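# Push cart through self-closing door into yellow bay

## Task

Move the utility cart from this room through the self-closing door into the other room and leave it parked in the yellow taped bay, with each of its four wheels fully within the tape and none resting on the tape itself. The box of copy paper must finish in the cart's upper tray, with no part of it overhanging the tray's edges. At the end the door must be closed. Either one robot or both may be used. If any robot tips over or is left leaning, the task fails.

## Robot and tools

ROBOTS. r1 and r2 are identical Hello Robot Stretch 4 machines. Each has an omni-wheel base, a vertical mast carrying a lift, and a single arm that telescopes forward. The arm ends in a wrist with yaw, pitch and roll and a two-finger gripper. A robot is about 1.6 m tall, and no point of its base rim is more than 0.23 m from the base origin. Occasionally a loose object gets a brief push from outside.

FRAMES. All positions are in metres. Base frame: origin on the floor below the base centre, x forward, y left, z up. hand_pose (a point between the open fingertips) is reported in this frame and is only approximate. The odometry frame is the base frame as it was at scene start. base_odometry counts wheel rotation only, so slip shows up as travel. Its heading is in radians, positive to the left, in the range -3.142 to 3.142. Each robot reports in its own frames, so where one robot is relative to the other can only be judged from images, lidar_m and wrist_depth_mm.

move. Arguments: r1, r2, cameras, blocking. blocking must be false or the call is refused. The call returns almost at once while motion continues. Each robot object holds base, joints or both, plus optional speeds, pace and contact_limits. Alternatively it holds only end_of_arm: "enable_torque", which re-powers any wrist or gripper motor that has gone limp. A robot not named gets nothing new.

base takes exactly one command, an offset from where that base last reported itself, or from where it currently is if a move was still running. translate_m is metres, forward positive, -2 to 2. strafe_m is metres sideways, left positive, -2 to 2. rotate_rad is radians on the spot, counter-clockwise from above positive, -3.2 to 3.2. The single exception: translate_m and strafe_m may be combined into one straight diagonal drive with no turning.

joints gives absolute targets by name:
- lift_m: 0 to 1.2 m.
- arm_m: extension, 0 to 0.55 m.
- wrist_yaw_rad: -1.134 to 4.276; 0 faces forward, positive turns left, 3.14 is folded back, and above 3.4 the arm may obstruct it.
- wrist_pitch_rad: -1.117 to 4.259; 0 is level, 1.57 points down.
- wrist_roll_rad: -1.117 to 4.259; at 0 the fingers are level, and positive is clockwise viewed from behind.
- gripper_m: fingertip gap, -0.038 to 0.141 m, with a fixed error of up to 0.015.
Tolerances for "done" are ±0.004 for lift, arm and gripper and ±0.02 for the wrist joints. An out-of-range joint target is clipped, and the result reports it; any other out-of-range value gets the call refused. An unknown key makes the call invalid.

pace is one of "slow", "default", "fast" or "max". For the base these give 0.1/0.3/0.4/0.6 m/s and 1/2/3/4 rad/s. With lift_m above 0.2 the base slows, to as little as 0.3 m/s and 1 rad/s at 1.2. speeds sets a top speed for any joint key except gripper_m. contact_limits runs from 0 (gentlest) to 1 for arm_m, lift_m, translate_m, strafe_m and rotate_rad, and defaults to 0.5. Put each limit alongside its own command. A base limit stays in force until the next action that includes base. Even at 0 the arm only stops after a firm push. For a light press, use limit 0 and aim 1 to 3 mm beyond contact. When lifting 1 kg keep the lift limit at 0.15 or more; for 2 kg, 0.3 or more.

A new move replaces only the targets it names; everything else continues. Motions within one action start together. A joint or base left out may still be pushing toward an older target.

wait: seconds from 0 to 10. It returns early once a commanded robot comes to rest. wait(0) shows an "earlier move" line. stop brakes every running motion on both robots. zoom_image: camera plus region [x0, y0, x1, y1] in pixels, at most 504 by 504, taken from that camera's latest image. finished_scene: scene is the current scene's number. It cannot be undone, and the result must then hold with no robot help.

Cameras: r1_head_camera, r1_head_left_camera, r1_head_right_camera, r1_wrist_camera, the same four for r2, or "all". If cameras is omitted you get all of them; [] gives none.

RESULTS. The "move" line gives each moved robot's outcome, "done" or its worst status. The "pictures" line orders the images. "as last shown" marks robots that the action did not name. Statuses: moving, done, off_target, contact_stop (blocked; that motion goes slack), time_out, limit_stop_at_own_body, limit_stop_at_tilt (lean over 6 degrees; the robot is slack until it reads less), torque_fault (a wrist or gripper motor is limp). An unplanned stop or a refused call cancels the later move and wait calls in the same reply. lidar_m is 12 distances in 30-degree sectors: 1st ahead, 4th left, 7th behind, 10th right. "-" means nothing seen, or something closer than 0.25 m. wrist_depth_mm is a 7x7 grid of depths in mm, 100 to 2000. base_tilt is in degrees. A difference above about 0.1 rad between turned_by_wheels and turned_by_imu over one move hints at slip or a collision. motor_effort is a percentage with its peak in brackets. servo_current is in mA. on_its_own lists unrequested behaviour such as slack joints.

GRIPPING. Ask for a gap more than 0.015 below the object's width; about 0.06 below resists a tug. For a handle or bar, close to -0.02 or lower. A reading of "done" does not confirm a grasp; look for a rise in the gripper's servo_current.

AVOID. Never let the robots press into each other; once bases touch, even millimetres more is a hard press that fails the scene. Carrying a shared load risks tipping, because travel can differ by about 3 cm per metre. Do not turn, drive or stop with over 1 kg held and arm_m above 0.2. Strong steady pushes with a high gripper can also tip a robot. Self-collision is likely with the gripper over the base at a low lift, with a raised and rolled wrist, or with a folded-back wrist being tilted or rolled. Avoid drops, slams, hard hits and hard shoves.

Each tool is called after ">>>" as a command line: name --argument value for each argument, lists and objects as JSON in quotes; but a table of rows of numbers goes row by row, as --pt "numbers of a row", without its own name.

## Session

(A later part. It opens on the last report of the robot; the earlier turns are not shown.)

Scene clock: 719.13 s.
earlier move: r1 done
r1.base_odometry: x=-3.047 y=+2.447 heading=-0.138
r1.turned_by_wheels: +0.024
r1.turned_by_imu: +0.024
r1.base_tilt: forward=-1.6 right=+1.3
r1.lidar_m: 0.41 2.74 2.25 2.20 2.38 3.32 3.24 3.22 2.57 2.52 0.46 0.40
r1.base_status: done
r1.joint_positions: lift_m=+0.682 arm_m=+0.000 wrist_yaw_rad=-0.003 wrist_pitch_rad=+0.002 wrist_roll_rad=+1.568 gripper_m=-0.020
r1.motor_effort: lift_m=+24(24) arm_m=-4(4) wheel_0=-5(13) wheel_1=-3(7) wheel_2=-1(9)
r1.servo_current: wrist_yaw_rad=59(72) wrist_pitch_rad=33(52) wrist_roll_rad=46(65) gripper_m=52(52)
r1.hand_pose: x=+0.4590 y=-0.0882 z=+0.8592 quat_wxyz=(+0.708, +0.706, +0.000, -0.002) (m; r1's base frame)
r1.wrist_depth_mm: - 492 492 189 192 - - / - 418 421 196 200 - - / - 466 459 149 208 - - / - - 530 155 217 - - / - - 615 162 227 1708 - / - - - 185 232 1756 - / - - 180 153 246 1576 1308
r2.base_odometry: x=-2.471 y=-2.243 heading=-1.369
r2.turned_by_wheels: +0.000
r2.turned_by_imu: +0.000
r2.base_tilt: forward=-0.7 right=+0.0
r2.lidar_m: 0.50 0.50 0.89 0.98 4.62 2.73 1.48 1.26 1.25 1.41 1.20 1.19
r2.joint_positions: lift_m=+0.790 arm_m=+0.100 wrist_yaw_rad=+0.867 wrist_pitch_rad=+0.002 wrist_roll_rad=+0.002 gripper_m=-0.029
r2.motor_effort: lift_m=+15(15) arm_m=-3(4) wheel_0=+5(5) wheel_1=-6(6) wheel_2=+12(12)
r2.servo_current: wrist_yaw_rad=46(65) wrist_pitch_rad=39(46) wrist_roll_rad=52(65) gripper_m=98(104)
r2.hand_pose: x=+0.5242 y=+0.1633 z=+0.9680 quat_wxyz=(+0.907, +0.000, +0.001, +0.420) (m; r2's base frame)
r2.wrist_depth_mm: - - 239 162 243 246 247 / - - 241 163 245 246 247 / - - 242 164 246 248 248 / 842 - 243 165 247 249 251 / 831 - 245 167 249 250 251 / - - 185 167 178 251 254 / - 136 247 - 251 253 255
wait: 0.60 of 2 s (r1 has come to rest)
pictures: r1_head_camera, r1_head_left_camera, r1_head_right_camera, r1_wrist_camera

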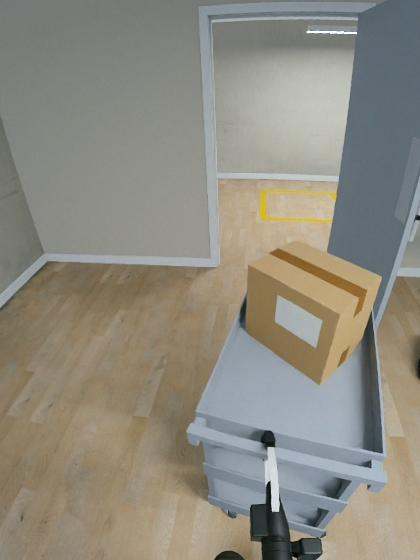

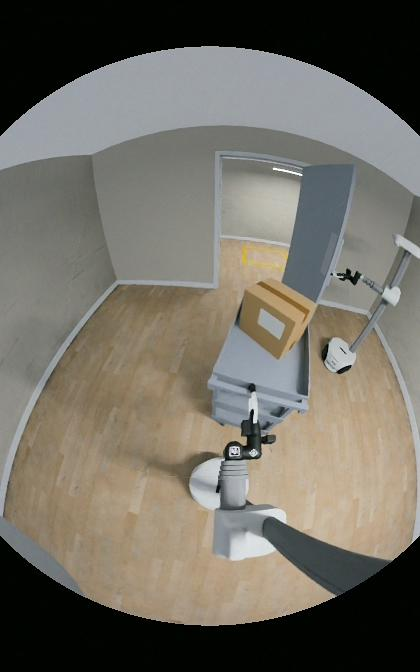

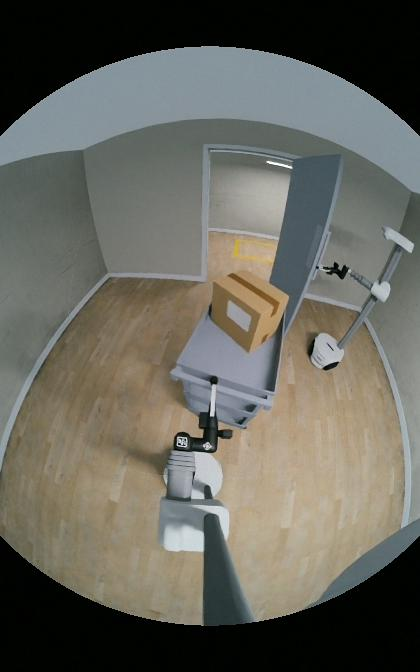

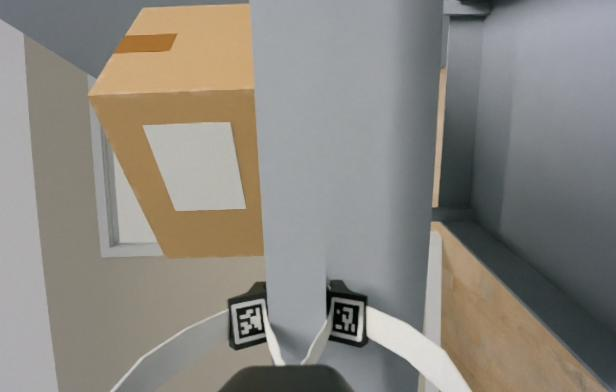

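>>> move --blocking false --cameras '[]' --r1 '{"base":{"rotate_rad":-0.12},"pace":"slow"}'

>>> wait --seconds 2 --cameras '[]'

>>> move --blocking false --cameras '[]' --r1 '{"base":{"translate_m":-1.2}}'

>>> wait --seconds 7 --cameras '["r1_wrist_camera","r1_head_camera","r1_head_left_camera"]'

>>> zoom_image --camera "r1_head_camera" --region '[140, 170, 420, 560]'

Scene clock: 742.37 s.
move: r1 moving
r1.turned_by_wheels: -0.101
r1.turned_by_imu: -0.101
r1.base_status: rotate_rad moving
r1.motor_effort: lift_m=+24(24) arm_m=-4(4) wheel_0=+9(12) wheel_1=+3(6) wheel_2=+4(8)
r2.motor_effort: lift_m=+15(15) arm_m=-4(4) wheel_0=+5(5) wheel_1=-5(6) wheel_2=+12(12)
pictures: none

Scene clock: 742.97 s.
earlier move: r1 done
r1.turned_by_wheels: -0.019
r1.turned_by_imu: -0.019
r1.base_status: done
r1.motor_effort: lift_m=+24(24) arm_m=-4(4) wheel_0=+4(12) wheel_1=+2(6) wheel_2=+1(8)
r2.turned_by_wheels: +0.000
r2.turned_by_imu: +0.000
r2.motor_effort: lift_m=+15(15) arm_m=-3(4) wheel_0=+5(5) wheel_1=-6(6) wheel_2=+12(12)
wait: 0.60 of 2 s (r1 has come to rest)
pictures: none

Scene clock: 743.47 s.
move: r1 moving
r1.turned_by_wheels: +0.000
r1.turned_by_imu: +0.000
r1.base_status: translate_m moving
r1.motor_effort: lift_m=+24(24) arm_m=-4(4) wheel_0=-9(11) wheel_1=-9(9) wheel_2=+11(13)
r2.turned_by_wheels: +0.000
r2.turned_by_imu: +0.000
r2.motor_effort: lift_m=+15(15) arm_m=-4(4) wheel_0=+4(5) wheel_1=-6(6) wheel_2=+12(12)
pictures: none

Scene clock: 748.47 s.
earlier move: r1 done
r1.base_odometry: x=-4.207 y=+2.753 heading=-0.258
r1.turned_by_wheels: +0.000
r1.turned_by_imu: +0.002
r1.base_tilt: forward=-1.6 right=+1.3
r1.lidar_m: 0.34 0.33 2.31 2.17 2.30 2.15 2.05 2.18 2.63 2.51 2.62 0.47
r1.base_status: done
r1.joint_positions: lift_m=+0.682 arm_m=+0.000 wrist_yaw_rad=+0.003 wrist_pitch_rad=+0.002 wrist_roll_rad=+1.568 gripper_m=-0.020
r1.motor_effort: lift_m=+24(24) arm_m=-4(4) wheel_0=-1(12) wheel_1=-1(9) wheel_2=-2(15)
r1.servo_current: wrist_yaw_rad=59(72) wrist_pitch_rad=39(52) wrist_roll_rad=59(72) gripper_m=52(59)
r1.hand_pose: x=+0.4595 y=-0.0866 z=+0.8592 quat_wxyz=(+0.708, +0.706, +0.002, +0.000) (m; r1's base frame)
r1.wrist_depth_mm: - - - - 319 1397 1078 / - - - - 289 1756 1255 / - - - - 267 1863 - / - - 699 250 253 - - / - 492 480 185 242 - - / - 488 480 185 230 - - / - - 180 166 217 - -
r2.base_odometry: x=-2.471 y=-2.243 heading=-1.369
r2.turned_by_wheels: +0.000
r2.turned_by_imu: +0.001
r2.base_tilt: forward=-0.7 right=+0.1
r2.lidar_m: 0.52 0.51 3.48 1.84 2.01 2.73 1.49 1.26 1.26 1.41 1.20 1.20
r2.joint_positions: lift_m=+0.790 arm_m=+0.100 wrist_yaw_rad=+0.867 wrist_pitch_rad=+0.002 wrist_roll_rad=+0.002 gripper_m=-0.029
r2.motor_effort: lift_m=+15(15) arm_m=-3(4) wheel_0=+5(5) wheel_1=-6(6) wheel_2=+12(12)
r2.servo_current: wrist_yaw_rad=39(59) wrist_pitch_rad=39(46) wrist_roll_rad=52(59) gripper_m=104(104)
r2.hand_pose: x=+0.5242 y=+0.1633 z=+0.9680 quat_wxyz=(+0.907, +0.000, +0.001, +0.420) (m; r2's base frame)
r2.wrist_depth_mm: - - 239 163 242 245 246 / - - 241 163 245 244 248 / - - 242 164 246 248 249 / - - 245 165 247 248 250 / - - 245 166 248 250 252 / - - 186 167 179 251 253 / - 1863 247 - 251 252 255
wait: 5.00 of 7 s (r1 has come to rest)
pictures: r1_head_camera, r1_head_left_camera, r1_wrist_camera

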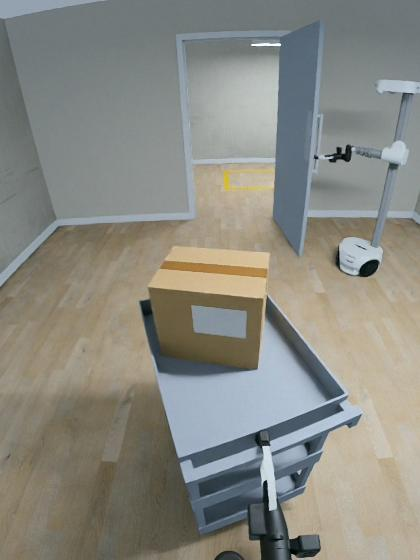

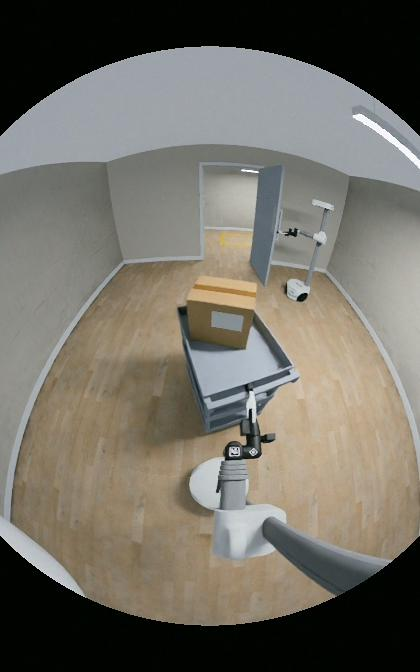

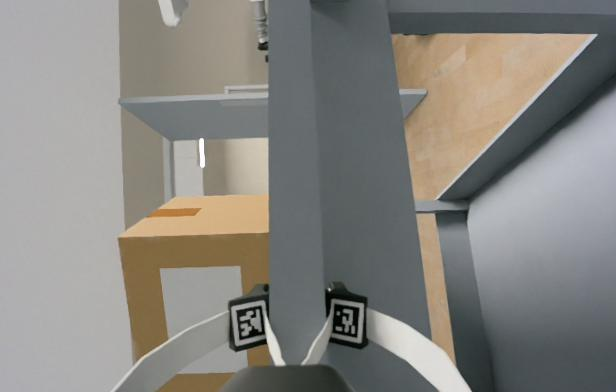

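Scaled by 1.292 from the camera's 420x560 image, which has a finer 600x800 frame.

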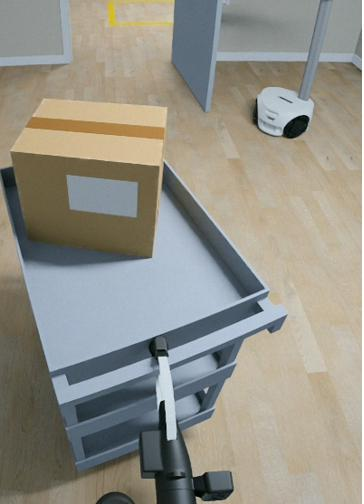

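>>> move --blocking false --cameras '[]' --r1 '{"base":{"strafe_m":0.2}}'

>>> wait --seconds 3 --cameras '["r1_wrist_camera","r1_head_camera"]'

Scene clock: 762.40 s.
move: r1 moving
r1.turned_by_wheels: -0.001
r1.turned_by_imu: -0.001
r1.base_status: strafe_m moving
r1.motor_effort: lift_m=+24(24) arm_m=-4(4) wheel_0=-13(13) wheel_1=+7(10) wheel_2=-3(3)
r2.turned_by_imu: +0.000
r2.motor_effort: lift_m=+15(15) arm_m=-4(4) wheel_0=+4(5) wheel_1=-6(6) wheel_2=+12(12)
pictures: none

Scene clock: 763.83 s.
earlier move: r1 done
r1.base_odometry: x=-4.156 y=+2.946 heading=-0.258
r1.turned_by_wheels: +0.001
r1.turned_by_imu: +0.001
r1.base_tilt: forward=-1.6 right=+1.3
r1.lidar_m: 0.36 2.87 2.10 1.98 2.04 2.16 2.06 2.15 2.83 2.71 2.85 0.44
r1.base_status: done
r1.joint_positions: lift_m=+0.682 arm_m=+0.000 wrist_yaw_rad=-0.007 wrist_pitch_rad=+0.002 wrist_roll_rad=+1.568 gripper_m=-0.020
r1.motor_effort: lift_m=+24(24) arm_m=+2(4) wheel_0=+0(17) wheel_1=+0(10) wheel_2=-5(7)
r1.servo_current: wrist_yaw_rad=46(72) wrist_pitch_rad=39(52) wrist_roll_rad=33(65) gripper_m=46(52)
r1.hand_pose: x=+0.4587 y=-0.0894 z=+0.8592 quat_wxyz=(+0.708, +0.706, -0.002, -0.003) (m; r1's base frame)
r1.wrist_depth_mm: - - - 251 251 1618 1255 / - - - 246 247 1863 - / - - 621 240 242 - - / - 469 473 237 238 - - / - 504 496 175 236 - - / - - 206 184 232 - - / - - 184 128 226 - -
r2.base_odometry: x=-2.471 y=-2.243 heading=-1.369
r2.turned_by_wheels: +0.000
r2.turned_by_imu: +0.000
r2.base_tilt: forward=-0.7 right=+0.1
r2.lidar_m: 0.50 0.49 3.50 1.83 2.16 2.75 1.51 1.25 1.23 1.42 1.20 1.17
r2.joint_positions: lift_m=+0.790 arm_m=+0.100 wrist_yaw_rad=+0.867 wrist_pitch_rad=+0.002 wrist_roll_rad=+0.002 gripper_m=-0.029
r2.motor_effort: lift_m=+15(15) arm_m=-3(4) wheel_0=+5(5) wheel_1=-6(6) wheel_2=+12(12)
r2.servo_current: wrist_yaw_rad=52(59) wrist_pitch_rad=39(46) wrist_roll_rad=52(59) gripper_m=98(104)
r2.hand_pose: x=+0.5242 y=+0.1633 z=+0.9680 quat_wxyz=(+0.907, +0.000, +0.001, +0.420) (m; r2's base frame)
r2.wrist_depth_mm: - - 239 163 243 245 246 / - - 241 163 245 245 247 / - - 242 164 245 247 250 / - - 244 165 247 249 250 / - - 244 167 248 250 252 / - - 185 167 179 251 253 / - 1921 248 - 251 253 255
wait: 1.43 of 3 s (r1 has come to rest)
pictures: r1_head_camera, r1_wrist_camera

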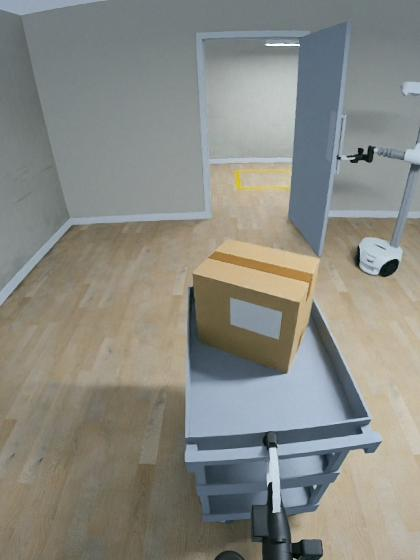

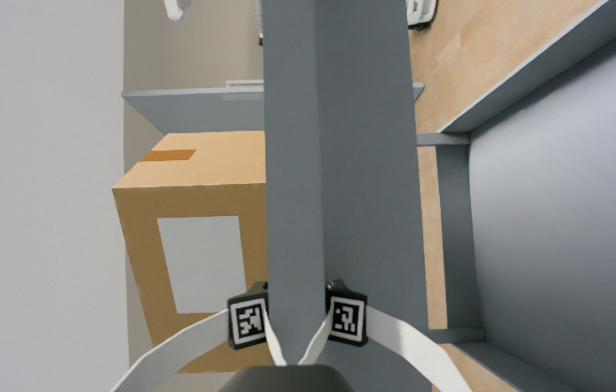

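>>> move --blocking false --cameras '[]' --r1 '{"base":{"translate_m":0.8,"strafe_m":-0.17}}'

>>> wait --seconds 5 --cameras '["r1_wrist_camera","r1_head_camera"]'

Scene clock: 776.77 s.
move: r1 moving
r1.turned_by_wheels: +0.000
r1.turned_by_imu: +0.000
r1.base_status: translate_m moving; strafe_m moving
r1.motor_effort: lift_m=+24(24) arm_m=+3(4) wheel_0=+11(12) wheel_1=+4(6) wheel_2=-13(14)
pictures: none

Scene clock: 780.43 s.
earlier move: r1 done
r1.base_odometry: x=-3.426 y=+2.578 heading=-0.258
r1.turned_by_wheels: +0.000
r1.turned_by_imu: +0.000
r1.base_tilt: forward=-1.6 right=+1.3
r1.lidar_m: 0.34 0.36 2.27 2.18 2.26 2.98 2.89 2.99 2.63 2.55 2.64 0.46
r1.base_status: done
r1.joint_positions: lift_m=+0.682 arm_m=+0.000 wrist_yaw_rad=+0.001 wrist_pitch_rad=+0.002 wrist_roll_rad=+1.568 gripper_m=-0.020
r1.motor_effort: lift_m=+24(24) arm_m=+4(4) wheel_0=+2(14) wheel_1=+2(8) wheel_2=+0(14)
r1.servo_current: wrist_yaw_rad=59(72) wrist_pitch_rad=46(52) wrist_roll_rad=39(72) gripper_m=46(52)
r1.hand_pose: x=+0.4594 y=-0.0872 z=+0.8592 quat_wxyz=(+0.708, +0.706, +0.001, +0.000) (m; r1's base frame)
r1.wrist_depth_mm: - - - - 320 324 338 / - - - - 291 1756 1182 / - - - - 273 1863 - / - - - 252 254 842 - / - 484 473 185 240 - - / - 480 473 185 229 - - / - 504 180 164 216 - -
r2.base_odometry: x=-2.471 y=-2.243 heading=-1.369
r2.turned_by_wheels: +0.000
r2.turned_by_imu: +0.001
r2.base_tilt: forward=-0.7 right=+0.1
r2.lidar_m: 0.46 0.47 1.34 1.38 2.14 2.73 1.50 1.25 1.24 1.41 1.18 1.20
r2.joint_positions: lift_m=+0.790 arm_m=+0.100 wrist_yaw_rad=+0.867 wrist_pitch_rad=+0.002 wrist_roll_rad=+0.002 gripper_m=-0.029
r2.motor_effort: lift_m=+15(15) arm_m=-4(4) wheel_0=+4(5) wheel_1=-5(6) wheel_2=+12(12)
r2.servo_current: wrist_yaw_rad=46(65) wrist_pitch_rad=46(52) wrist_roll_rad=39(65) gripper_m=91(104)
r2.hand_pose: x=+0.5242 y=+0.1633 z=+0.9680 quat_wxyz=(+0.907, +0.000, +0.001, +0.420) (m; r2's base frame)
r2.wrist_depth_mm: - - 240 163 243 244 246 / - - 240 163 245 246 248 / - - 242 164 246 248 249 / - - 244 166 247 249 249 / 1366 - 245 167 247 250 252 / 1464 - 185 167 179 251 253 / 1078 1921 246 - 251 253 255
wait: 3.67 of 5 s (r1 has come to rest)
pictures: r1_head_camera, r1_wrist_camera

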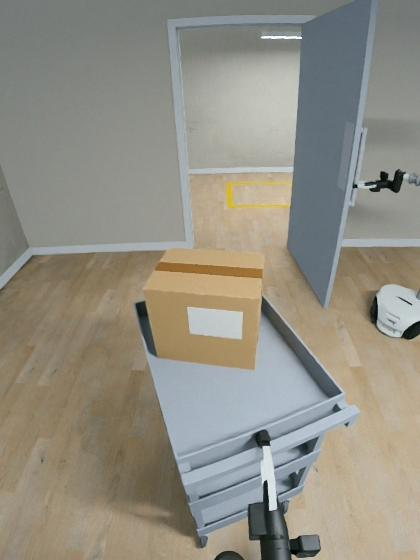

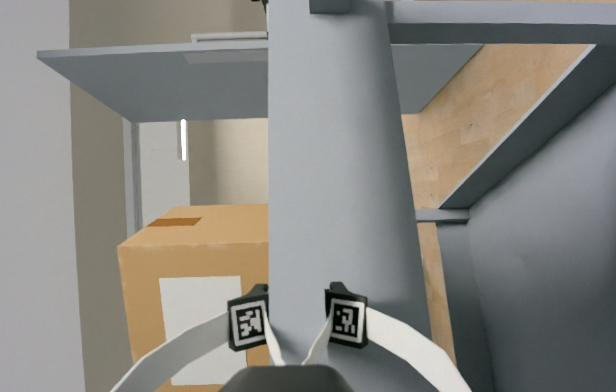

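>>> move --blocking false --cameras '[]' --r1 '{"base":{"strafe_m":0.32}}'

>>> wait --seconds 3 --cameras '["r1_wrist_camera","r1_head_camera"]'

Scene clock: 791.70 s.
move: r1 moving
r1.turned_by_wheels: -0.001
r1.turned_by_imu: -0.001
r1.base_status: strafe_m moving
r1.motor_effort: lift_m=+24(24) arm_m=+3(4) wheel_0=-16(16) wheel_1=+8(11) wheel_2=-1(1)
r2.turned_by_imu: +0.000
r2.motor_effort: lift_m=+15(15) arm_m=-3(4) wheel_0=+5(5) wheel_1=-5(6) wheel_2=+12(12)
pictures: none

Scene clock: 793.60 s.
earlier move: r1 done
r1.base_odometry: x=-3.344 y=+2.887 heading=-0.258
r1.turned_by_wheels: +0.001
r1.turned_by_imu: +0.001
r1.base_tilt: forward=-1.6 right=+1.3
r1.lidar_m: 0.39 2.66 1.94 1.85 1.93 2.70 2.87 3.01 2.99 2.86 2.17 0.43
r1.base_status: done
r1.joint_positions: lift_m=+0.682 arm_m=+0.000 wrist_yaw_rad=-0.001 wrist_pitch_rad=+0.002 wrist_roll_rad=+1.568 gripper_m=-0.020
r1.motor_effort: lift_m=+24(24) arm_m=-4(4) wheel_0=-3(16) wheel_1=-1(11) wheel_2=+0(5)
r1.servo_current: wrist_yaw_rad=46(72) wrist_pitch_rad=46(52) wrist_roll_rad=59(72) gripper_m=46(52)
r1.hand_pose: x=+0.4592 y=-0.0877 z=+0.8592 quat_wxyz=(+0.708, +0.706, +0.000, -0.001) (m; r1's base frame)
r1.wrist_depth_mm: - - - 215 217 1661 - / - - 559 218 220 - - / - 452 449 222 223 - - / - 500 488 166 227 - - / - - 549 168 230 - - / - - 585 185 233 1756 - / - - 181 155 238 1576 -
r2.base_odometry: x=-2.471 y=-2.243 heading=-1.369
r2.turned_by_wheels: +0.000
r2.turned_by_imu: +0.000
r2.base_tilt: forward=-0.6 right=+0.1
r2.lidar_m: 0.47 0.48 1.44 1.38 4.65 2.73 1.51 1.26 1.23 1.42 1.19 1.18
r2.joint_positions: lift_m=+0.790 arm_m=+0.100 wrist_yaw_rad=+0.867 wrist_pitch_rad=+0.002 wrist_roll_rad=+0.002 gripper_m=-0.029
r2.motor_effort: lift_m=+15(15) arm_m=-3(4) wheel_0=+4(5) wheel_1=-5(6) wheel_2=+12(12)
r2.servo_current: wrist_yaw_rad=46(59) wrist_pitch_rad=39(46) wrist_roll_rad=52(65) gripper_m=98(104)
r2.hand_pose: x=+0.5242 y=+0.1633 z=+0.9680 quat_wxyz=(+0.907, +0.000, +0.001, +0.420) (m; r2's base frame)
r2.wrist_depth_mm: - - 239 162 243 244 246 / - - 241 163 244 245 246 / - - 242 164 246 248 250 / 1281 - 243 165 247 249 250 / - - 245 167 248 250 251 / - - 186 167 179 252 253 / 1863 1921 247 - 251 253 254
wait: 1.90 of 3 s (r1 has come to rest)
pictures: r1_head_camera, r1_wrist_camera

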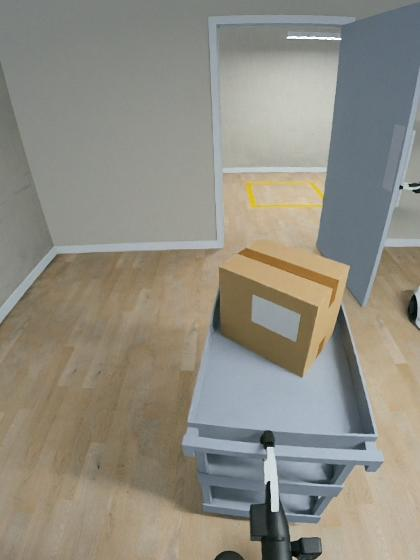

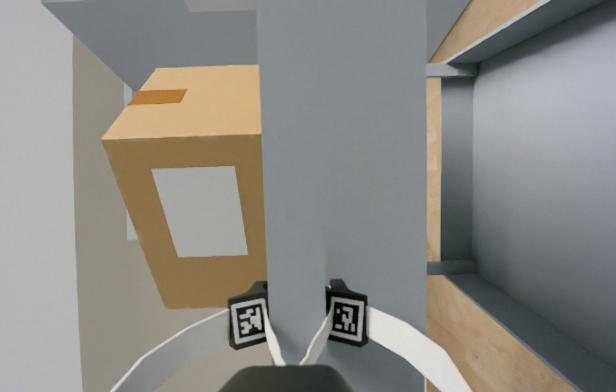

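>>> move --blocking false --cameras '[]' --r1 '{"base":{"translate_m":0.8,"strafe_m":-0.15}}'

>>> wait --seconds 5 --cameras '["r1_wrist_camera","r1_head_camera","r1_head_left_camera"]'

Scene clock: 798.93 s.
move: r1 moving
r1.turned_by_wheels: +0.000
r1.turned_by_imu: +0.000
r1.base_status: translate_m moving; strafe_m moving
r1.motor_effort: lift_m=+24(24) arm_m=+4(4) wheel_0=+10(11) wheel_1=+3(6) wheel_2=-13(13)
r2.motor_effort: lift_m=+15(15) arm_m=-4(4) wheel_0=+5(5) wheel_1=-5(6) wheel_2=+12(12)
pictures: none

Scene clock: 802.60 s.
earlier move: r1 done
r1.base_odometry: x=-2.609 y=+2.538 heading=-0.258
r1.turned_by_wheels: +0.000
r1.turned_by_imu: +0.000
r1.base_tilt: forward=-1.6 right=+1.3
r1.lidar_m: 0.40 2.22 2.08 2.00 2.09 2.88 3.76 3.84 2.84 2.72 1.51 0.42
r1.base_status: done
r1.joint_positions: lift_m=+0.682 arm_m=+0.000 wrist_yaw_rad=+0.001 wrist_pitch_rad=+0.002 wrist_roll_rad=+1.568 gripper_m=-0.020
r1.motor_effort: lift_m=+24(24) arm_m=+4(4) wheel_0=+4(14) wheel_1=+3(8) wheel_2=-1(13)
r1.servo_current: wrist_yaw_rad=52(65) wrist_pitch_rad=33(52) wrist_roll_rad=39(65) gripper_m=52(59)
r1.hand_pose: x=+0.4594 y=-0.0872 z=+0.8592 quat_wxyz=(+0.708, +0.706, +0.001, +0.000) (m; r1's base frame)
r1.wrist_depth_mm: - - 564 147 205 - - / 1863 508 484 153 208 - - / 1863 442 445 156 216 - - / 1863 525 504 160 222 - - / 1863 - 574 165 228 - - / - - 181 183 232 1708 - / - 134 158 155 241 - 1308
r2.base_odometry: x=-2.471 y=-2.243 heading=-1.369
r2.turned_by_wheels: +0.000
r2.turned_by_imu: +0.001
r2.base_tilt: forward=-0.6 right=+0.1
r2.lidar_m: 0.49 0.51 1.00 1.49 4.64 2.73 1.48 1.25 1.26 1.42 1.19 1.16
r2.joint_positions: lift_m=+0.790 arm_m=+0.100 wrist_yaw_rad=+0.867 wrist_pitch_rad=+0.002 wrist_roll_rad=+0.002 gripper_m=-0.029
r2.motor_effort: lift_m=+15(15) arm_m=-3(4) wheel_0=+4(5) wheel_1=-6(6) wheel_2=+12(12)
r2.servo_current: wrist_yaw_rad=52(59) wrist_pitch_rad=39(46) wrist_roll_rad=39(59) gripper_m=91(104)
r2.hand_pose: x=+0.5242 y=+0.1633 z=+0.9680 quat_wxyz=(+0.907, +0.000, +0.001, +0.420) (m; r2's base frame)
r2.wrist_depth_mm: - - 240 162 242 245 246 / - - 241 163 243 247 248 / - - 242 165 245 248 249 / - - 244 165 246 249 250 / 1098 960 245 167 248 250 251 / - - 185 167 179 251 254 / - 143 248 - 251 252 254
wait: 3.67 of 5 s (r1 has come to rest)
pictures: r1_head_camera, r1_head_left_camera, r1_wrist_camera

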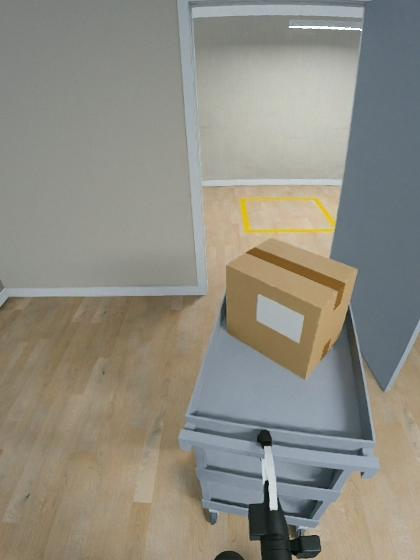

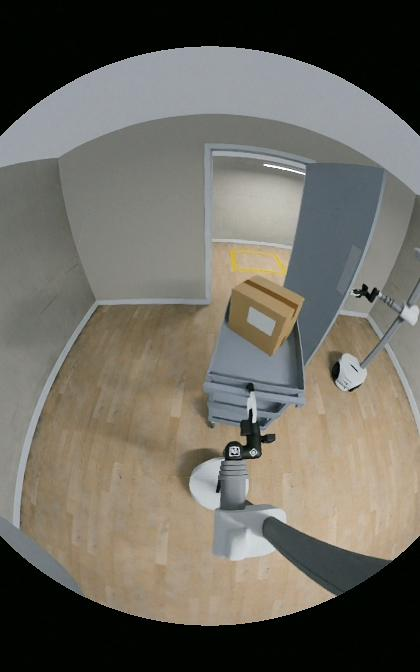

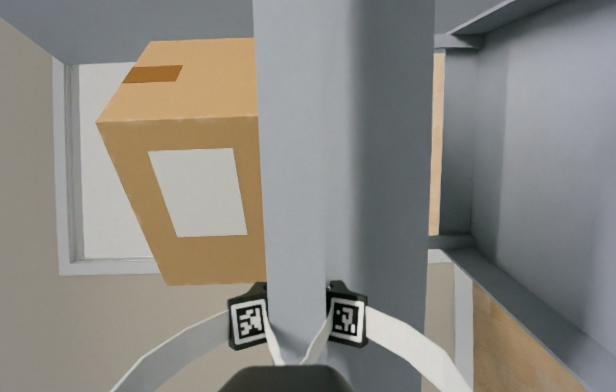

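>>> move --blocking false --cameras '[]' --r1 '{"base":{"strafe_m":-0.17}}'

>>> wait --seconds 3 --cameras '["r1_wrist_camera","r1_head_camera","r1_head_left_camera"]'

>>> zoom_image --camera "r1_head_camera" --region '[140, 170, 420, 560]'

Scene clock: 808.37 s.
move: r1 moving
r1.turned_by_wheels: +0.001
r1.turned_by_imu: +0.001
r1.base_status: strafe_m moving
r1.motor_effort: lift_m=+24(24) arm_m=+4(4) wheel_0=+14(15) wheel_1=-8(8) wheel_2=+1(1)
r2.turned_by_imu: +0.000
r2.motor_effort: lift_m=+15(15) arm_m=-4(4) wheel_0=+5(5) wheel_1=-5(6) wheel_2=+12(12)
pictures: none

Scene clock: 809.70 s.
earlier move: r1 done
r1.base_odometry: x=-2.652 y=+2.374 heading=-0.258
r1.turned_by_wheels: +0.000
r1.turned_by_imu: +0.000
r1.base_tilt: forward=-1.6 right=+1.2
r1.lidar_m: 0.36 0.41 2.26 2.18 2.27 3.09 3.76 3.61 2.64 2.56 1.36 0.42
r1.base_status: done
r1.joint_positions: lift_m=+0.682 arm_m=+0.000 wrist_yaw_rad=+0.003 wrist_pitch_rad=+0.002 wrist_roll_rad=+1.568 gripper_m=-0.020
r1.motor_effort: lift_m=+24(24) arm_m=-4(4) wheel_0=+1(15) wheel_1=+1(9) wheel_2=+2(3)
r1.servo_current: wrist_yaw_rad=46(59) wrist_pitch_rad=52(52) wrist_roll_rad=39(72) gripper_m=46(59)
r1.hand_pose: x=+0.4595 y=-0.0866 z=+0.8592 quat_wxyz=(+0.708, +0.706, +0.002, +0.000) (m; r1's base frame)
r1.wrist_depth_mm: - - - 237 239 - 1255 / 1863 - - 237 238 1756 - / 1863 - 544 236 237 - - / 1863 473 466 235 235 - - / 1921 525 504 175 235 - - / - 554 530 184 233 - - / - 133 164 155 232 - -
r2.base_odometry: x=-2.471 y=-2.243 heading=-1.369
r2.turned_by_wheels: +0.000
r2.turned_by_imu: +0.000
r2.base_tilt: forward=-0.6 right=+0.1
r2.lidar_m: 0.50 0.51 0.94 1.33 4.62 2.74 1.49 1.26 1.26 1.43 1.20 1.19
r2.joint_positions: lift_m=+0.790 arm_m=+0.100 wrist_yaw_rad=+0.867 wrist_pitch_rad=+0.002 wrist_roll_rad=+0.002 gripper_m=-0.029
r2.motor_effort: lift_m=+15(15) arm_m=-3(4) wheel_0=+4(5) wheel_1=-6(6) wheel_2=+12(12)
r2.servo_current: wrist_yaw_rad=52(59) wrist_pitch_rad=46(46) wrist_roll_rad=39(59) gripper_m=98(104)
r2.hand_pose: x=+0.5242 y=+0.1633 z=+0.9680 quat_wxyz=(+0.907, +0.000, +0.001, +0.420) (m; r2's base frame)
r2.wrist_depth_mm: - - 238 163 243 244 247 / - - 240 163 245 246 246 / - - 241 164 246 248 250 / - 891 244 166 247 249 250 / - 891 245 167 249 251 252 / - - 185 167 179 252 253 / - 144 247 - 251 253 254
wait: 1.33 of 3 s (r1 has come to rest)
pictures: r1_head_camera, r1_head_left_camera, r1_wrist_camera

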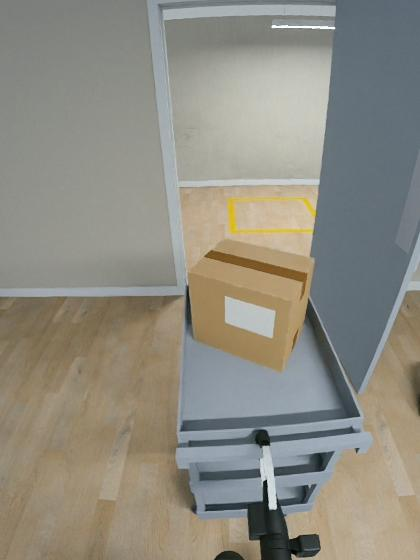

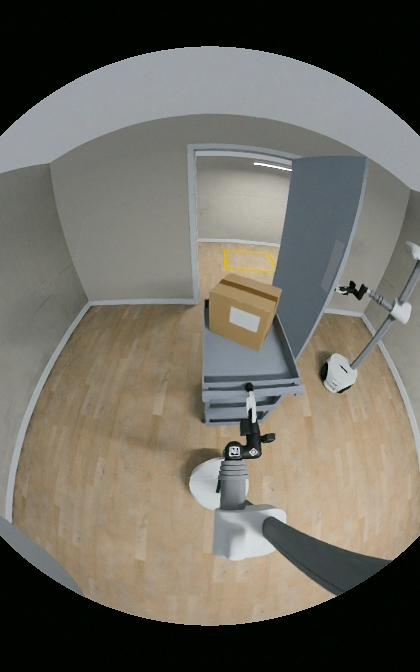

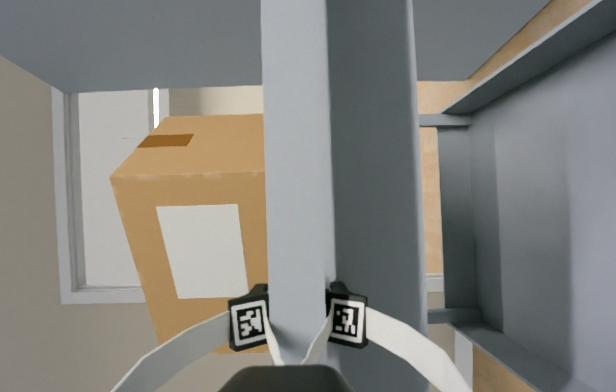

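Scaled by 1.292 from the camera's 420x560 image, which has a finer 600x800 frame.

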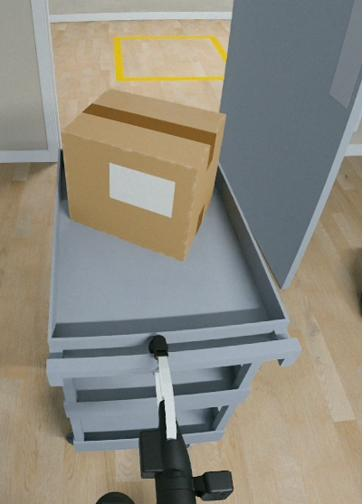

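>>> move --blocking false --cameras '[]' --r1 '{"base":{"strafe_m":0.09}}'

>>> wait --seconds 2 --cameras '[]'

>>> move --blocking false --cameras '[]' --r1 '{"base":{"translate_m":0.6,"strafe_m":-0.11}}'

>>> wait --seconds 4 --cameras '["r1_wrist_camera","r1_head_camera","r1_head_left_camera"]'

>>> zoom_image --camera "r1_head_camera" --region '[140, 170, 420, 560]'

Scene clock: 824.30 s.
move: r1 moving
r1.turned_by_wheels: +0.000
r1.turned_by_imu: +0.000
r1.base_status: strafe_m moving
r1.motor_effort: lift_m=+24(24) arm_m=-4(4) wheel_0=-12(12) wheel_1=+8(10) wheel_2=+2(2)
r2.motor_effort: lift_m=+15(15) arm_m=-3(4) wheel_0=+5(5) wheel_1=-6(6) wheel_2=+12(12)
pictures: none

Scene clock: 825.20 s.
earlier move: r1 done
r1.turned_by_wheels: +0.000
r1.turned_by_imu: +0.000
r1.base_status: done
r1.motor_effort: lift_m=+24(24) arm_m=-4(4) wheel_0=-4(12) wheel_1=-1(10) wheel_2=+0(2)
r2.turned_by_wheels: +0.000
r2.turned_by_imu: +0.000
r2.motor_effort: lift_m=+15(15) arm_m=-4(4) wheel_0=+4(5) wheel_1=-6(6) wheel_2=+12(12)
wait: 0.90 of 2 s (r1 has come to rest)
pictures: none

Scene clock: 825.70 s.
move: r1 moving
r1.turned_by_wheels: +0.000
r1.turned_by_imu: +0.000
r1.base_status: translate_m moving; strafe_m moving
r1.motor_effort: lift_m=+24(24) arm_m=+4(4) wheel_0=+9(11) wheel_1=+8(8) wheel_2=-13(13)
r2.turned_by_wheels: +0.000
r2.turned_by_imu: +0.000
r2.motor_effort: lift_m=+15(15) arm_m=-4(4) wheel_0=+5(5) wheel_1=-6(6) wheel_2=+12(12)
pictures: none

Scene clock: 828.70 s.
earlier move: r1 done
r1.base_odometry: x=-2.078 y=+2.201 heading=-0.258
r1.turned_by_wheels: -0.001
r1.turned_by_imu: -0.004
r1.base_tilt: forward=-1.6 right=+1.3
r1.lidar_m: 0.38 1.59 2.19 2.20 2.30 3.14 - 3.62 2.65 1.11 0.88 0.41
r1.base_status: done
r1.joint_positions: lift_m=+0.682 arm_m=+0.000 wrist_yaw_rad=-0.002 wrist_pitch_rad=+0.002 wrist_roll_rad=+1.568 gripper_m=-0.020
r1.motor_effort: lift_m=+24(24) arm_m=+4(4) wheel_0=-2(11) wheel_1=+1(8) wheel_2=-3(14)
r1.servo_current: wrist_yaw_rad=46(65) wrist_pitch_rad=46(52) wrist_roll_rad=33(72) gripper_m=46(52)
r1.hand_pose: x=+0.4591 y=-0.0880 z=+0.8592 quat_wxyz=(+0.708, +0.706, +0.000, -0.001) (m; r1's base frame)
r1.wrist_depth_mm: - - - 214 216 - - / - 609 559 161 220 - - / - 452 452 221 223 - - / - 492 484 166 228 - - / - - 544 169 230 - - / - - 189 185 233 1863 - / - 141 158 - 237 - -
r2.base_odometry: x=-2.471 y=-2.243 heading=-1.369
r2.turned_by_wheels: +0.000
r2.turned_by_imu: +0.000
r2.base_tilt: forward=-0.7 right=+0.1
r2.lidar_m: 0.51 0.49 0.94 3.99 4.60 2.75 1.52 1.25 1.24 1.41 1.20 1.17
r2.joint_positions: lift_m=+0.790 arm_m=+0.100 wrist_yaw_rad=+0.867 wrist_pitch_rad=+0.002 wrist_roll_rad=+0.002 gripper_m=-0.029
r2.motor_effort: lift_m=+15(15) arm_m=-4(4) wheel_0=+5(5) wheel_1=-5(6) wheel_2=+12(12)
r2.servo_current: wrist_yaw_rad=46(65) wrist_pitch_rad=46(46) wrist_roll_rad=39(59) gripper_m=91(104)
r2.hand_pose: x=+0.5242 y=+0.1633 z=+0.9680 quat_wxyz=(+0.907, +0.000, +0.001, +0.420) (m; r2's base frame)
r2.wrist_depth_mm: - - 239 163 242 244 247 / - - 241 163 245 246 247 / - - 242 164 246 246 250 / - - 243 166 247 249 249 / - - 246 166 249 249 252 / - - 185 167 179 252 253 / - 1921 246 - 251 252 254
wait: 3.00 of 4 s (r1 has come to rest)
pictures: r1_head_camera, r1_head_left_camera, r1_wrist_camera

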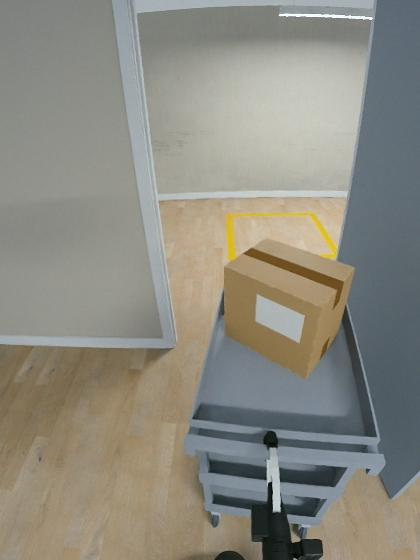

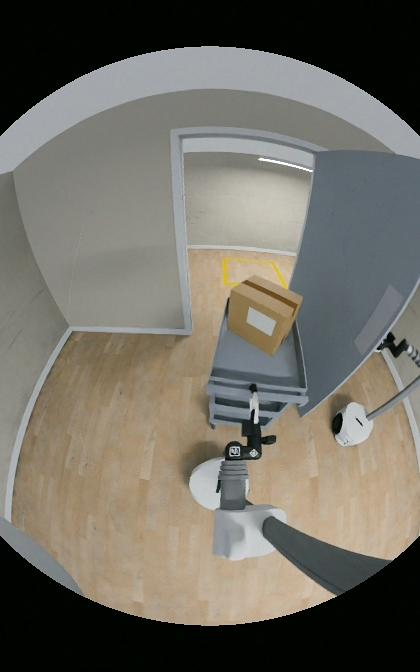

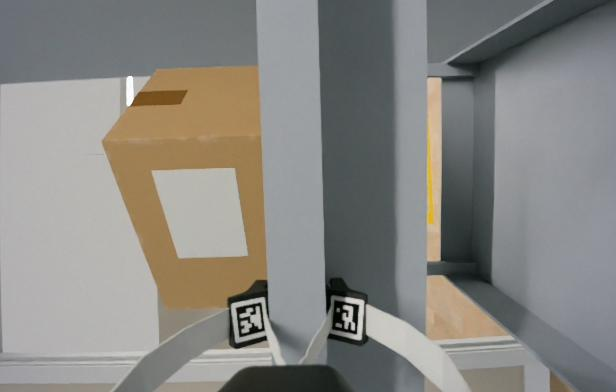

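Scaled by 1.292 from the camera's 420x560 image, which has a finer 600x800 frame.

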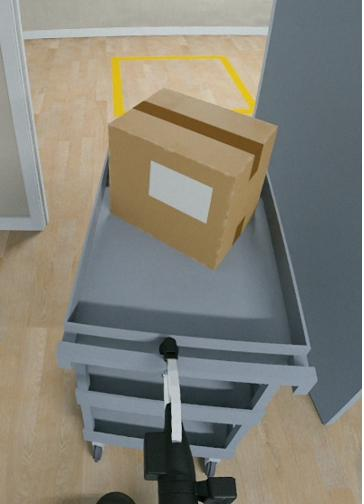

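>>> move --blocking false --cameras '[]' --r1 '{"base":{"strafe_m":-0.11}}'

>>> wait --seconds 2 --cameras '["r1_wrist_camera","r1_head_camera"]'

>>> zoom_image --camera "r1_head_camera" --region '[140, 170, 420, 560]'

Scene clock: 838.07 s.
move: r1 moving
r1.turned_by_wheels: +0.001
r1.turned_by_imu: +0.000
r1.base_status: strafe_m moving
r1.motor_effort: lift_m=+24(24) arm_m=+4(4) wheel_0=+13(13) wheel_1=-9(10) wheel_2=+1(3)
r2.motor_effort: lift_m=+15(15) arm_m=-3(4) wheel_0=+4(5) wheel_1=-6(6) wheel_2=+12(12)
pictures: none

Scene clock: 839.10 s.
earlier move: r1 done
r1.base_odometry: x=-2.106 y=+2.095 heading=-0.258
r1.turned_by_wheels: +0.000
r1.turned_by_imu: -0.001
r1.base_tilt: forward=-1.6 right=+1.3
r1.lidar_m: 0.38 0.39 2.20 2.30 2.42 3.28 - 3.45 2.54 1.00 0.80 0.43
r1.base_status: done
r1.joint_positions: lift_m=+0.682 arm_m=+0.000 wrist_yaw_rad=+0.003 wrist_pitch_rad=+0.002 wrist_roll_rad=+1.568 gripper_m=-0.020
r1.motor_effort: lift_m=+24(24) arm_m=+1(4) wheel_0=+0(16) wheel_1=+1(10) wheel_2=+2(3)
r1.servo_current: wrist_yaw_rad=39(65) wrist_pitch_rad=39(52) wrist_roll_rad=52(59) gripper_m=52(52)
r1.hand_pose: x=+0.4595 y=-0.0866 z=+0.8592 quat_wxyz=(+0.708, +0.706, +0.002, +0.000) (m; r1's base frame)
r1.wrist_depth_mm: - - - 228 229 - - / - - - 169 229 - - / - 564 496 229 231 - - / - 484 469 171 232 - - / - - 512 172 233 - - / - - 554 183 233 - - / - - 164 155 235 - -
r2.base_odometry: x=-2.471 y=-2.243 heading=-1.369
r2.turned_by_wheels: +0.000
r2.turned_by_imu: +0.000
r2.base_tilt: forward=-0.6 right=+0.1
r2.lidar_m: 0.49 0.49 0.99 3.99 4.62 2.76 1.51 1.25 1.25 1.43 1.20 1.20
r2.joint_positions: lift_m=+0.790 arm_m=+0.100 wrist_yaw_rad=+0.867 wrist_pitch_rad=+0.002 wrist_roll_rad=+0.002 gripper_m=-0.029
r2.motor_effort: lift_m=+15(15) arm_m=-4(4) wheel_0=+5(5) wheel_1=-6(6) wheel_2=+12(12)
r2.servo_current: wrist_yaw_rad=46(59) wrist_pitch_rad=39(46) wrist_roll_rad=39(59) gripper_m=98(104)
r2.hand_pose: x=+0.5242 y=+0.1633 z=+0.9680 quat_wxyz=(+0.907, +0.000, +0.001, +0.420) (m; r2's base frame)
r2.wrist_depth_mm: 842 - 239 162 243 245 246 / - - 242 163 244 246 248 / - - 241 164 246 247 249 / 946 - 243 166 247 249 250 / - - 245 167 248 251 252 / - - 185 167 179 251 254 / - 1921 249 - 251 253 255
wait: 1.03 of 2 s (r1 has come to rest)
pictures: r1_head_camera, r1_wrist_camera

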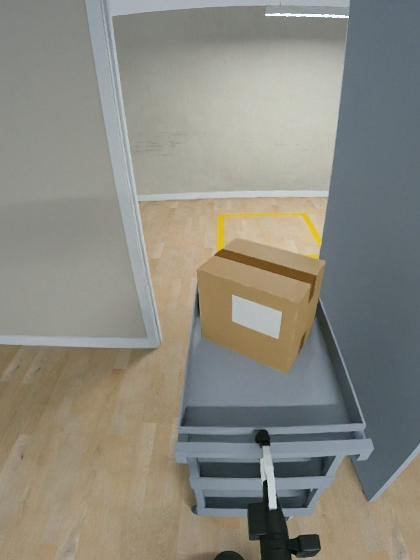

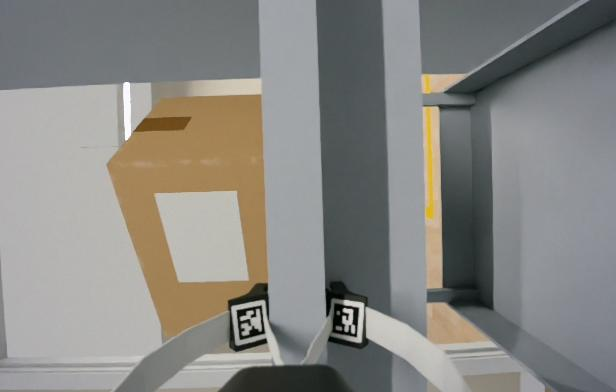

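Scaled by 1.292 from the camera's 420x560 image, which has a finer 600x800 frame.

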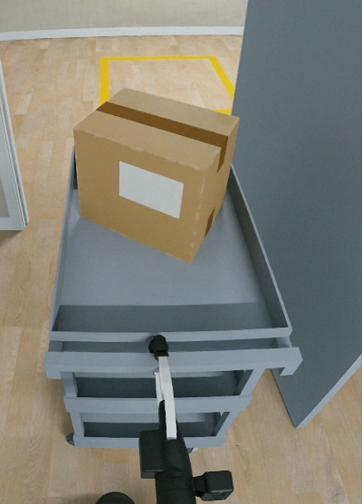

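>>> move --blocking false --cameras '[]' --r1 '{"base":{"translate_m":0.7,"strafe_m":-0.06}}'

>>> wait --seconds 5 --cameras '["r1_wrist_camera","r1_head_camera","r1_head_left_camera"]'

>>> zoom_image --camera "r1_head_camera" --region '[140, 170, 420, 560]'

Scene clock: 859.80 s.
move: r1 moving
r1.turned_by_wheels: +0.000
r1.turned_by_imu: +0.000
r1.base_status: translate_m moving; strafe_m moving
r1.motor_effort: lift_m=+24(24) arm_m=+4(4) wheel_0=+10(10) wheel_1=+6(8) wheel_2=-12(12)
pictures: none

Scene clock: 863.13 s.
earlier move: r1 done
r1.base_odometry: x=-1.444 y=+1.858 heading=-0.258
r1.turned_by_wheels: +0.000
r1.turned_by_imu: -0.003
r1.base_tilt: forward=-1.5 right=+1.3
r1.lidar_m: 0.42 0.99 1.18 2.35 2.46 3.39 - 3.37 0.61 0.52 0.53 0.41
r1.base_status: done
r1.joint_positions: lift_m=+0.682 arm_m=+0.000 wrist_yaw_rad=-0.004 wrist_pitch_rad=+0.002 wrist_roll_rad=+1.568 gripper_m=-0.020
r1.motor_effort: lift_m=+24(24) arm_m=+4(4) wheel_0=-1(10) wheel_1=+1(8) wheel_2=+1(17)
r1.servo_current: wrist_yaw_rad=65(72) wrist_pitch_rad=39(52) wrist_roll_rad=33(78) gripper_m=46(52)
r1.hand_pose: x=+0.4589 y=-0.0887 z=+0.8592 quat_wxyz=(+0.708, +0.706, -0.001, -0.002) (m; r1's base frame)
r1.wrist_depth_mm: 741 - 699 - 206 - - / - 564 500 155 212 - - / - 442 442 214 216 - - / - 521 492 162 223 - - / - - 569 166 229 - - / - - 189 183 232 1808 - / - - 181 155 240 1576 1336
r2.base_odometry: x=-2.471 y=-2.243 heading=-1.369
r2.turned_by_wheels: +0.000
r2.turned_by_imu: +0.000
r2.base_tilt: forward=-0.6 right=+0.0
r2.lidar_m: 0.50 0.47 3.49 4.01 4.64 2.73 1.48 1.25 1.27 1.43 1.18 1.19
r2.joint_positions: lift_m=+0.790 arm_m=+0.100 wrist_yaw_rad=+0.867 wrist_pitch_rad=+0.002 wrist_roll_rad=+0.002 gripper_m=-0.029
r2.motor_effort: lift_m=+15(15) arm_m=-4(4) wheel_0=+4(5) wheel_1=-6(6) wheel_2=+12(12)
r2.servo_current: wrist_yaw_rad=46(65) wrist_pitch_rad=39(52) wrist_roll_rad=52(65) gripper_m=91(104)
r2.hand_pose: x=+0.5242 y=+0.1633 z=+0.9680 quat_wxyz=(+0.907, +0.000, +0.001, +0.420) (m; r2's base frame)
r2.wrist_depth_mm: - - 239 163 243 246 247 / - - 241 163 243 245 248 / - - 242 165 246 247 249 / - - 244 165 247 249 251 / - - 245 167 248 249 251 / - - 185 167 179 251 254 / - 1863 247 - 251 253 255
wait: 3.33 of 5 s (r1 has come to rest)
pictures: r1_head_camera, r1_head_left_camera, r1_wrist_camera

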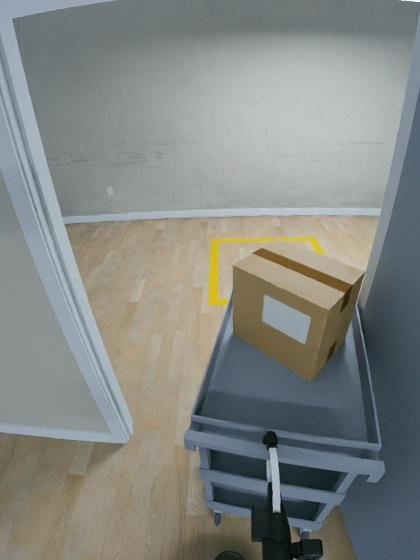

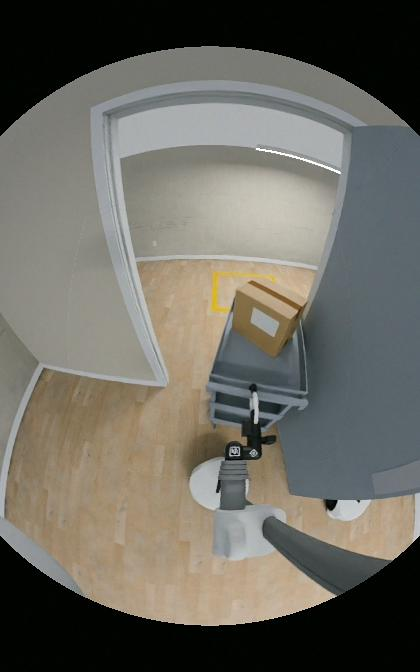

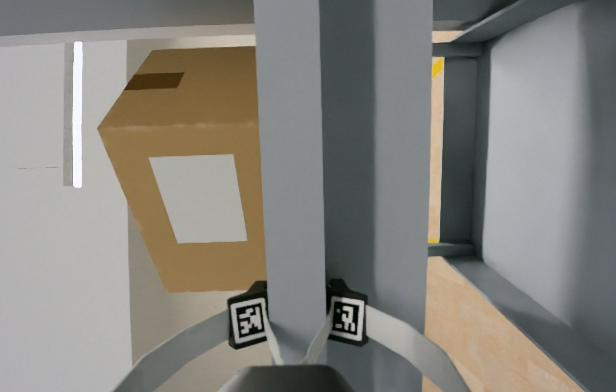

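Scaled by 1.292 from the camera's 420x560 image, which has a finer 600x800 frame.

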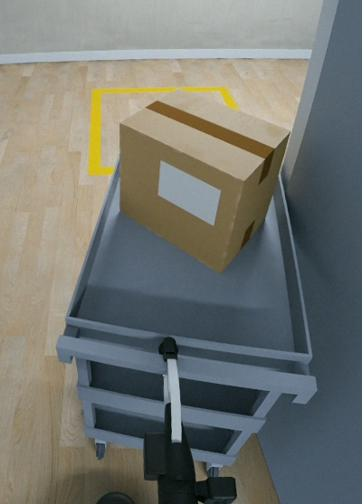

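>>> move --blocking false --cameras '[]' --r1 '{"base":{"translate_m":-0.6,"strafe_m":0.13}}'

>>> wait --seconds 4 --cameras '["r1_wrist_camera","r1_head_camera","r1_head_left_camera"]'

>>> zoom_image --camera "r1_head_camera" --region '[140, 170, 420, 560]'

Scene clock: 874.03 s.
move: r1 moving
r1.turned_by_wheels: -0.001
r1.turned_by_imu: -0.001
r1.base_status: translate_m moving; strafe_m moving
r1.motor_effort: lift_m=+24(24) arm_m=-4(4) wheel_0=-11(13) wheel_1=-6(7) wheel_2=+9(10)
r2.motor_effort: lift_m=+15(15) arm_m=-4(4) wheel_0=+5(5) wheel_1=-6(6) wheel_2=+12(12)
pictures: none

Scene clock: 877.03 s.
earlier move: r1 done
r1.base_odometry: x=-1.991 y=+2.137 heading=-0.258
r1.turned_by_wheels: +0.001
r1.turned_by_imu: +0.002
r1.base_tilt: forward=-1.6 right=+1.3
r1.lidar_m: 0.40 1.50 2.08 2.24 2.33 3.18 - 3.52 2.58 1.02 0.80 0.41
r1.base_status: done
r1.joint_positions: lift_m=+0.682 arm_m=+0.000 wrist_yaw_rad=+0.003 wrist_pitch_rad=+0.002 wrist_roll_rad=+1.568 gripper_m=-0.020
r1.motor_effort: lift_m=+24(24) arm_m=-4(4) wheel_0=+0(14) wheel_1=-3(7) wheel_2=+2(13)
r1.servo_current: wrist_yaw_rad=39(72) wrist_pitch_rad=39(59) wrist_roll_rad=59(72) gripper_m=46(52)
r1.hand_pose: x=+0.4596 y=-0.0864 z=+0.8592 quat_wxyz=(+0.708, +0.706, +0.002, +0.000) (m; r1's base frame)
r1.wrist_depth_mm: - - 539 146 201 - - / - 500 477 150 207 - - / - 442 442 154 213 - - / - 530 500 159 220 - - / - - 585 164 229 - - / - - - 184 233 1756 - / - 140 164 127 243 - -
r2.base_odometry: x=-2.471 y=-2.243 heading=-1.369
r2.turned_by_wheels: +0.000
r2.turned_by_imu: +0.000
r2.base_tilt: forward=-0.7 right=+0.0
r2.lidar_m: 0.47 0.50 1.05 3.98 4.62 2.77 1.50 1.27 1.27 1.41 1.19 1.19
r2.joint_positions: lift_m=+0.790 arm_m=+0.100 wrist_yaw_rad=+0.867 wrist_pitch_rad=+0.002 wrist_roll_rad=+0.002 gripper_m=-0.029
r2.motor_effort: lift_m=+15(15) arm_m=-4(4) wheel_0=+5(5) wheel_1=-6(6) wheel_2=+12(12)
r2.servo_current: wrist_yaw_rad=46(65) wrist_pitch_rad=39(46) wrist_roll_rad=52(59) gripper_m=104(104)
r2.hand_pose: x=+0.5242 y=+0.1633 z=+0.9680 quat_wxyz=(+0.907, +0.000, +0.001, +0.420) (m; r2's base frame)
r2.wrist_depth_mm: - - 238 163 242 245 248 / - - 241 163 245 245 248 / - - 243 164 246 248 250 / - - 243 165 246 248 251 / - - 245 167 249 251 252 / - - 186 167 179 251 253 / - 917 247 - 251 252 254
wait: 3.00 of 4 s (r1 has come to rest)
pictures: r1_head_camera, r1_head_left_camera, r1_wrist_camera

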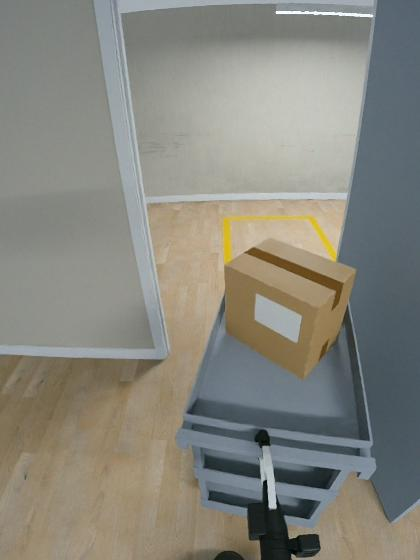

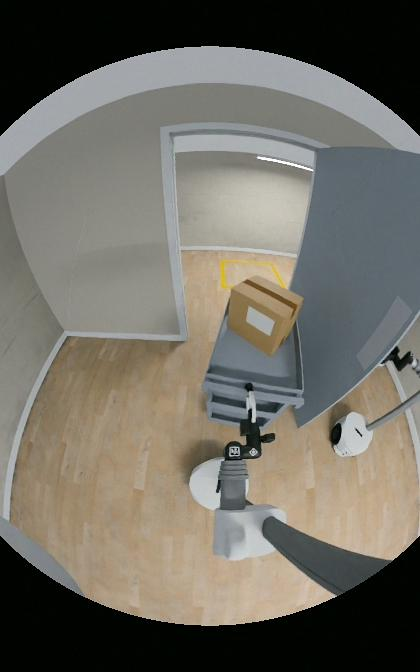

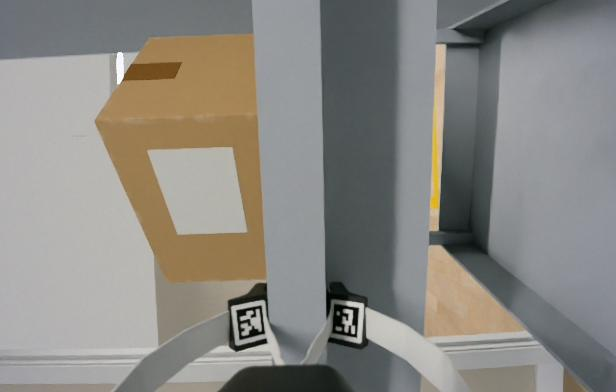

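Scaled by 1.292 from the camera's 420x560 image, which has a finer 600x800 frame.

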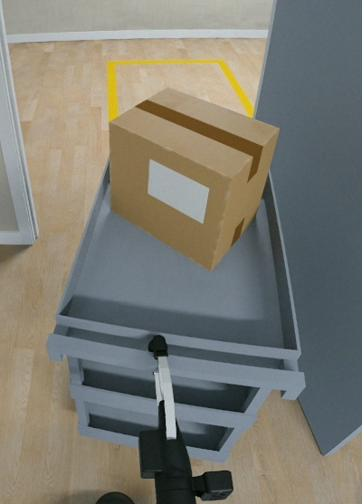

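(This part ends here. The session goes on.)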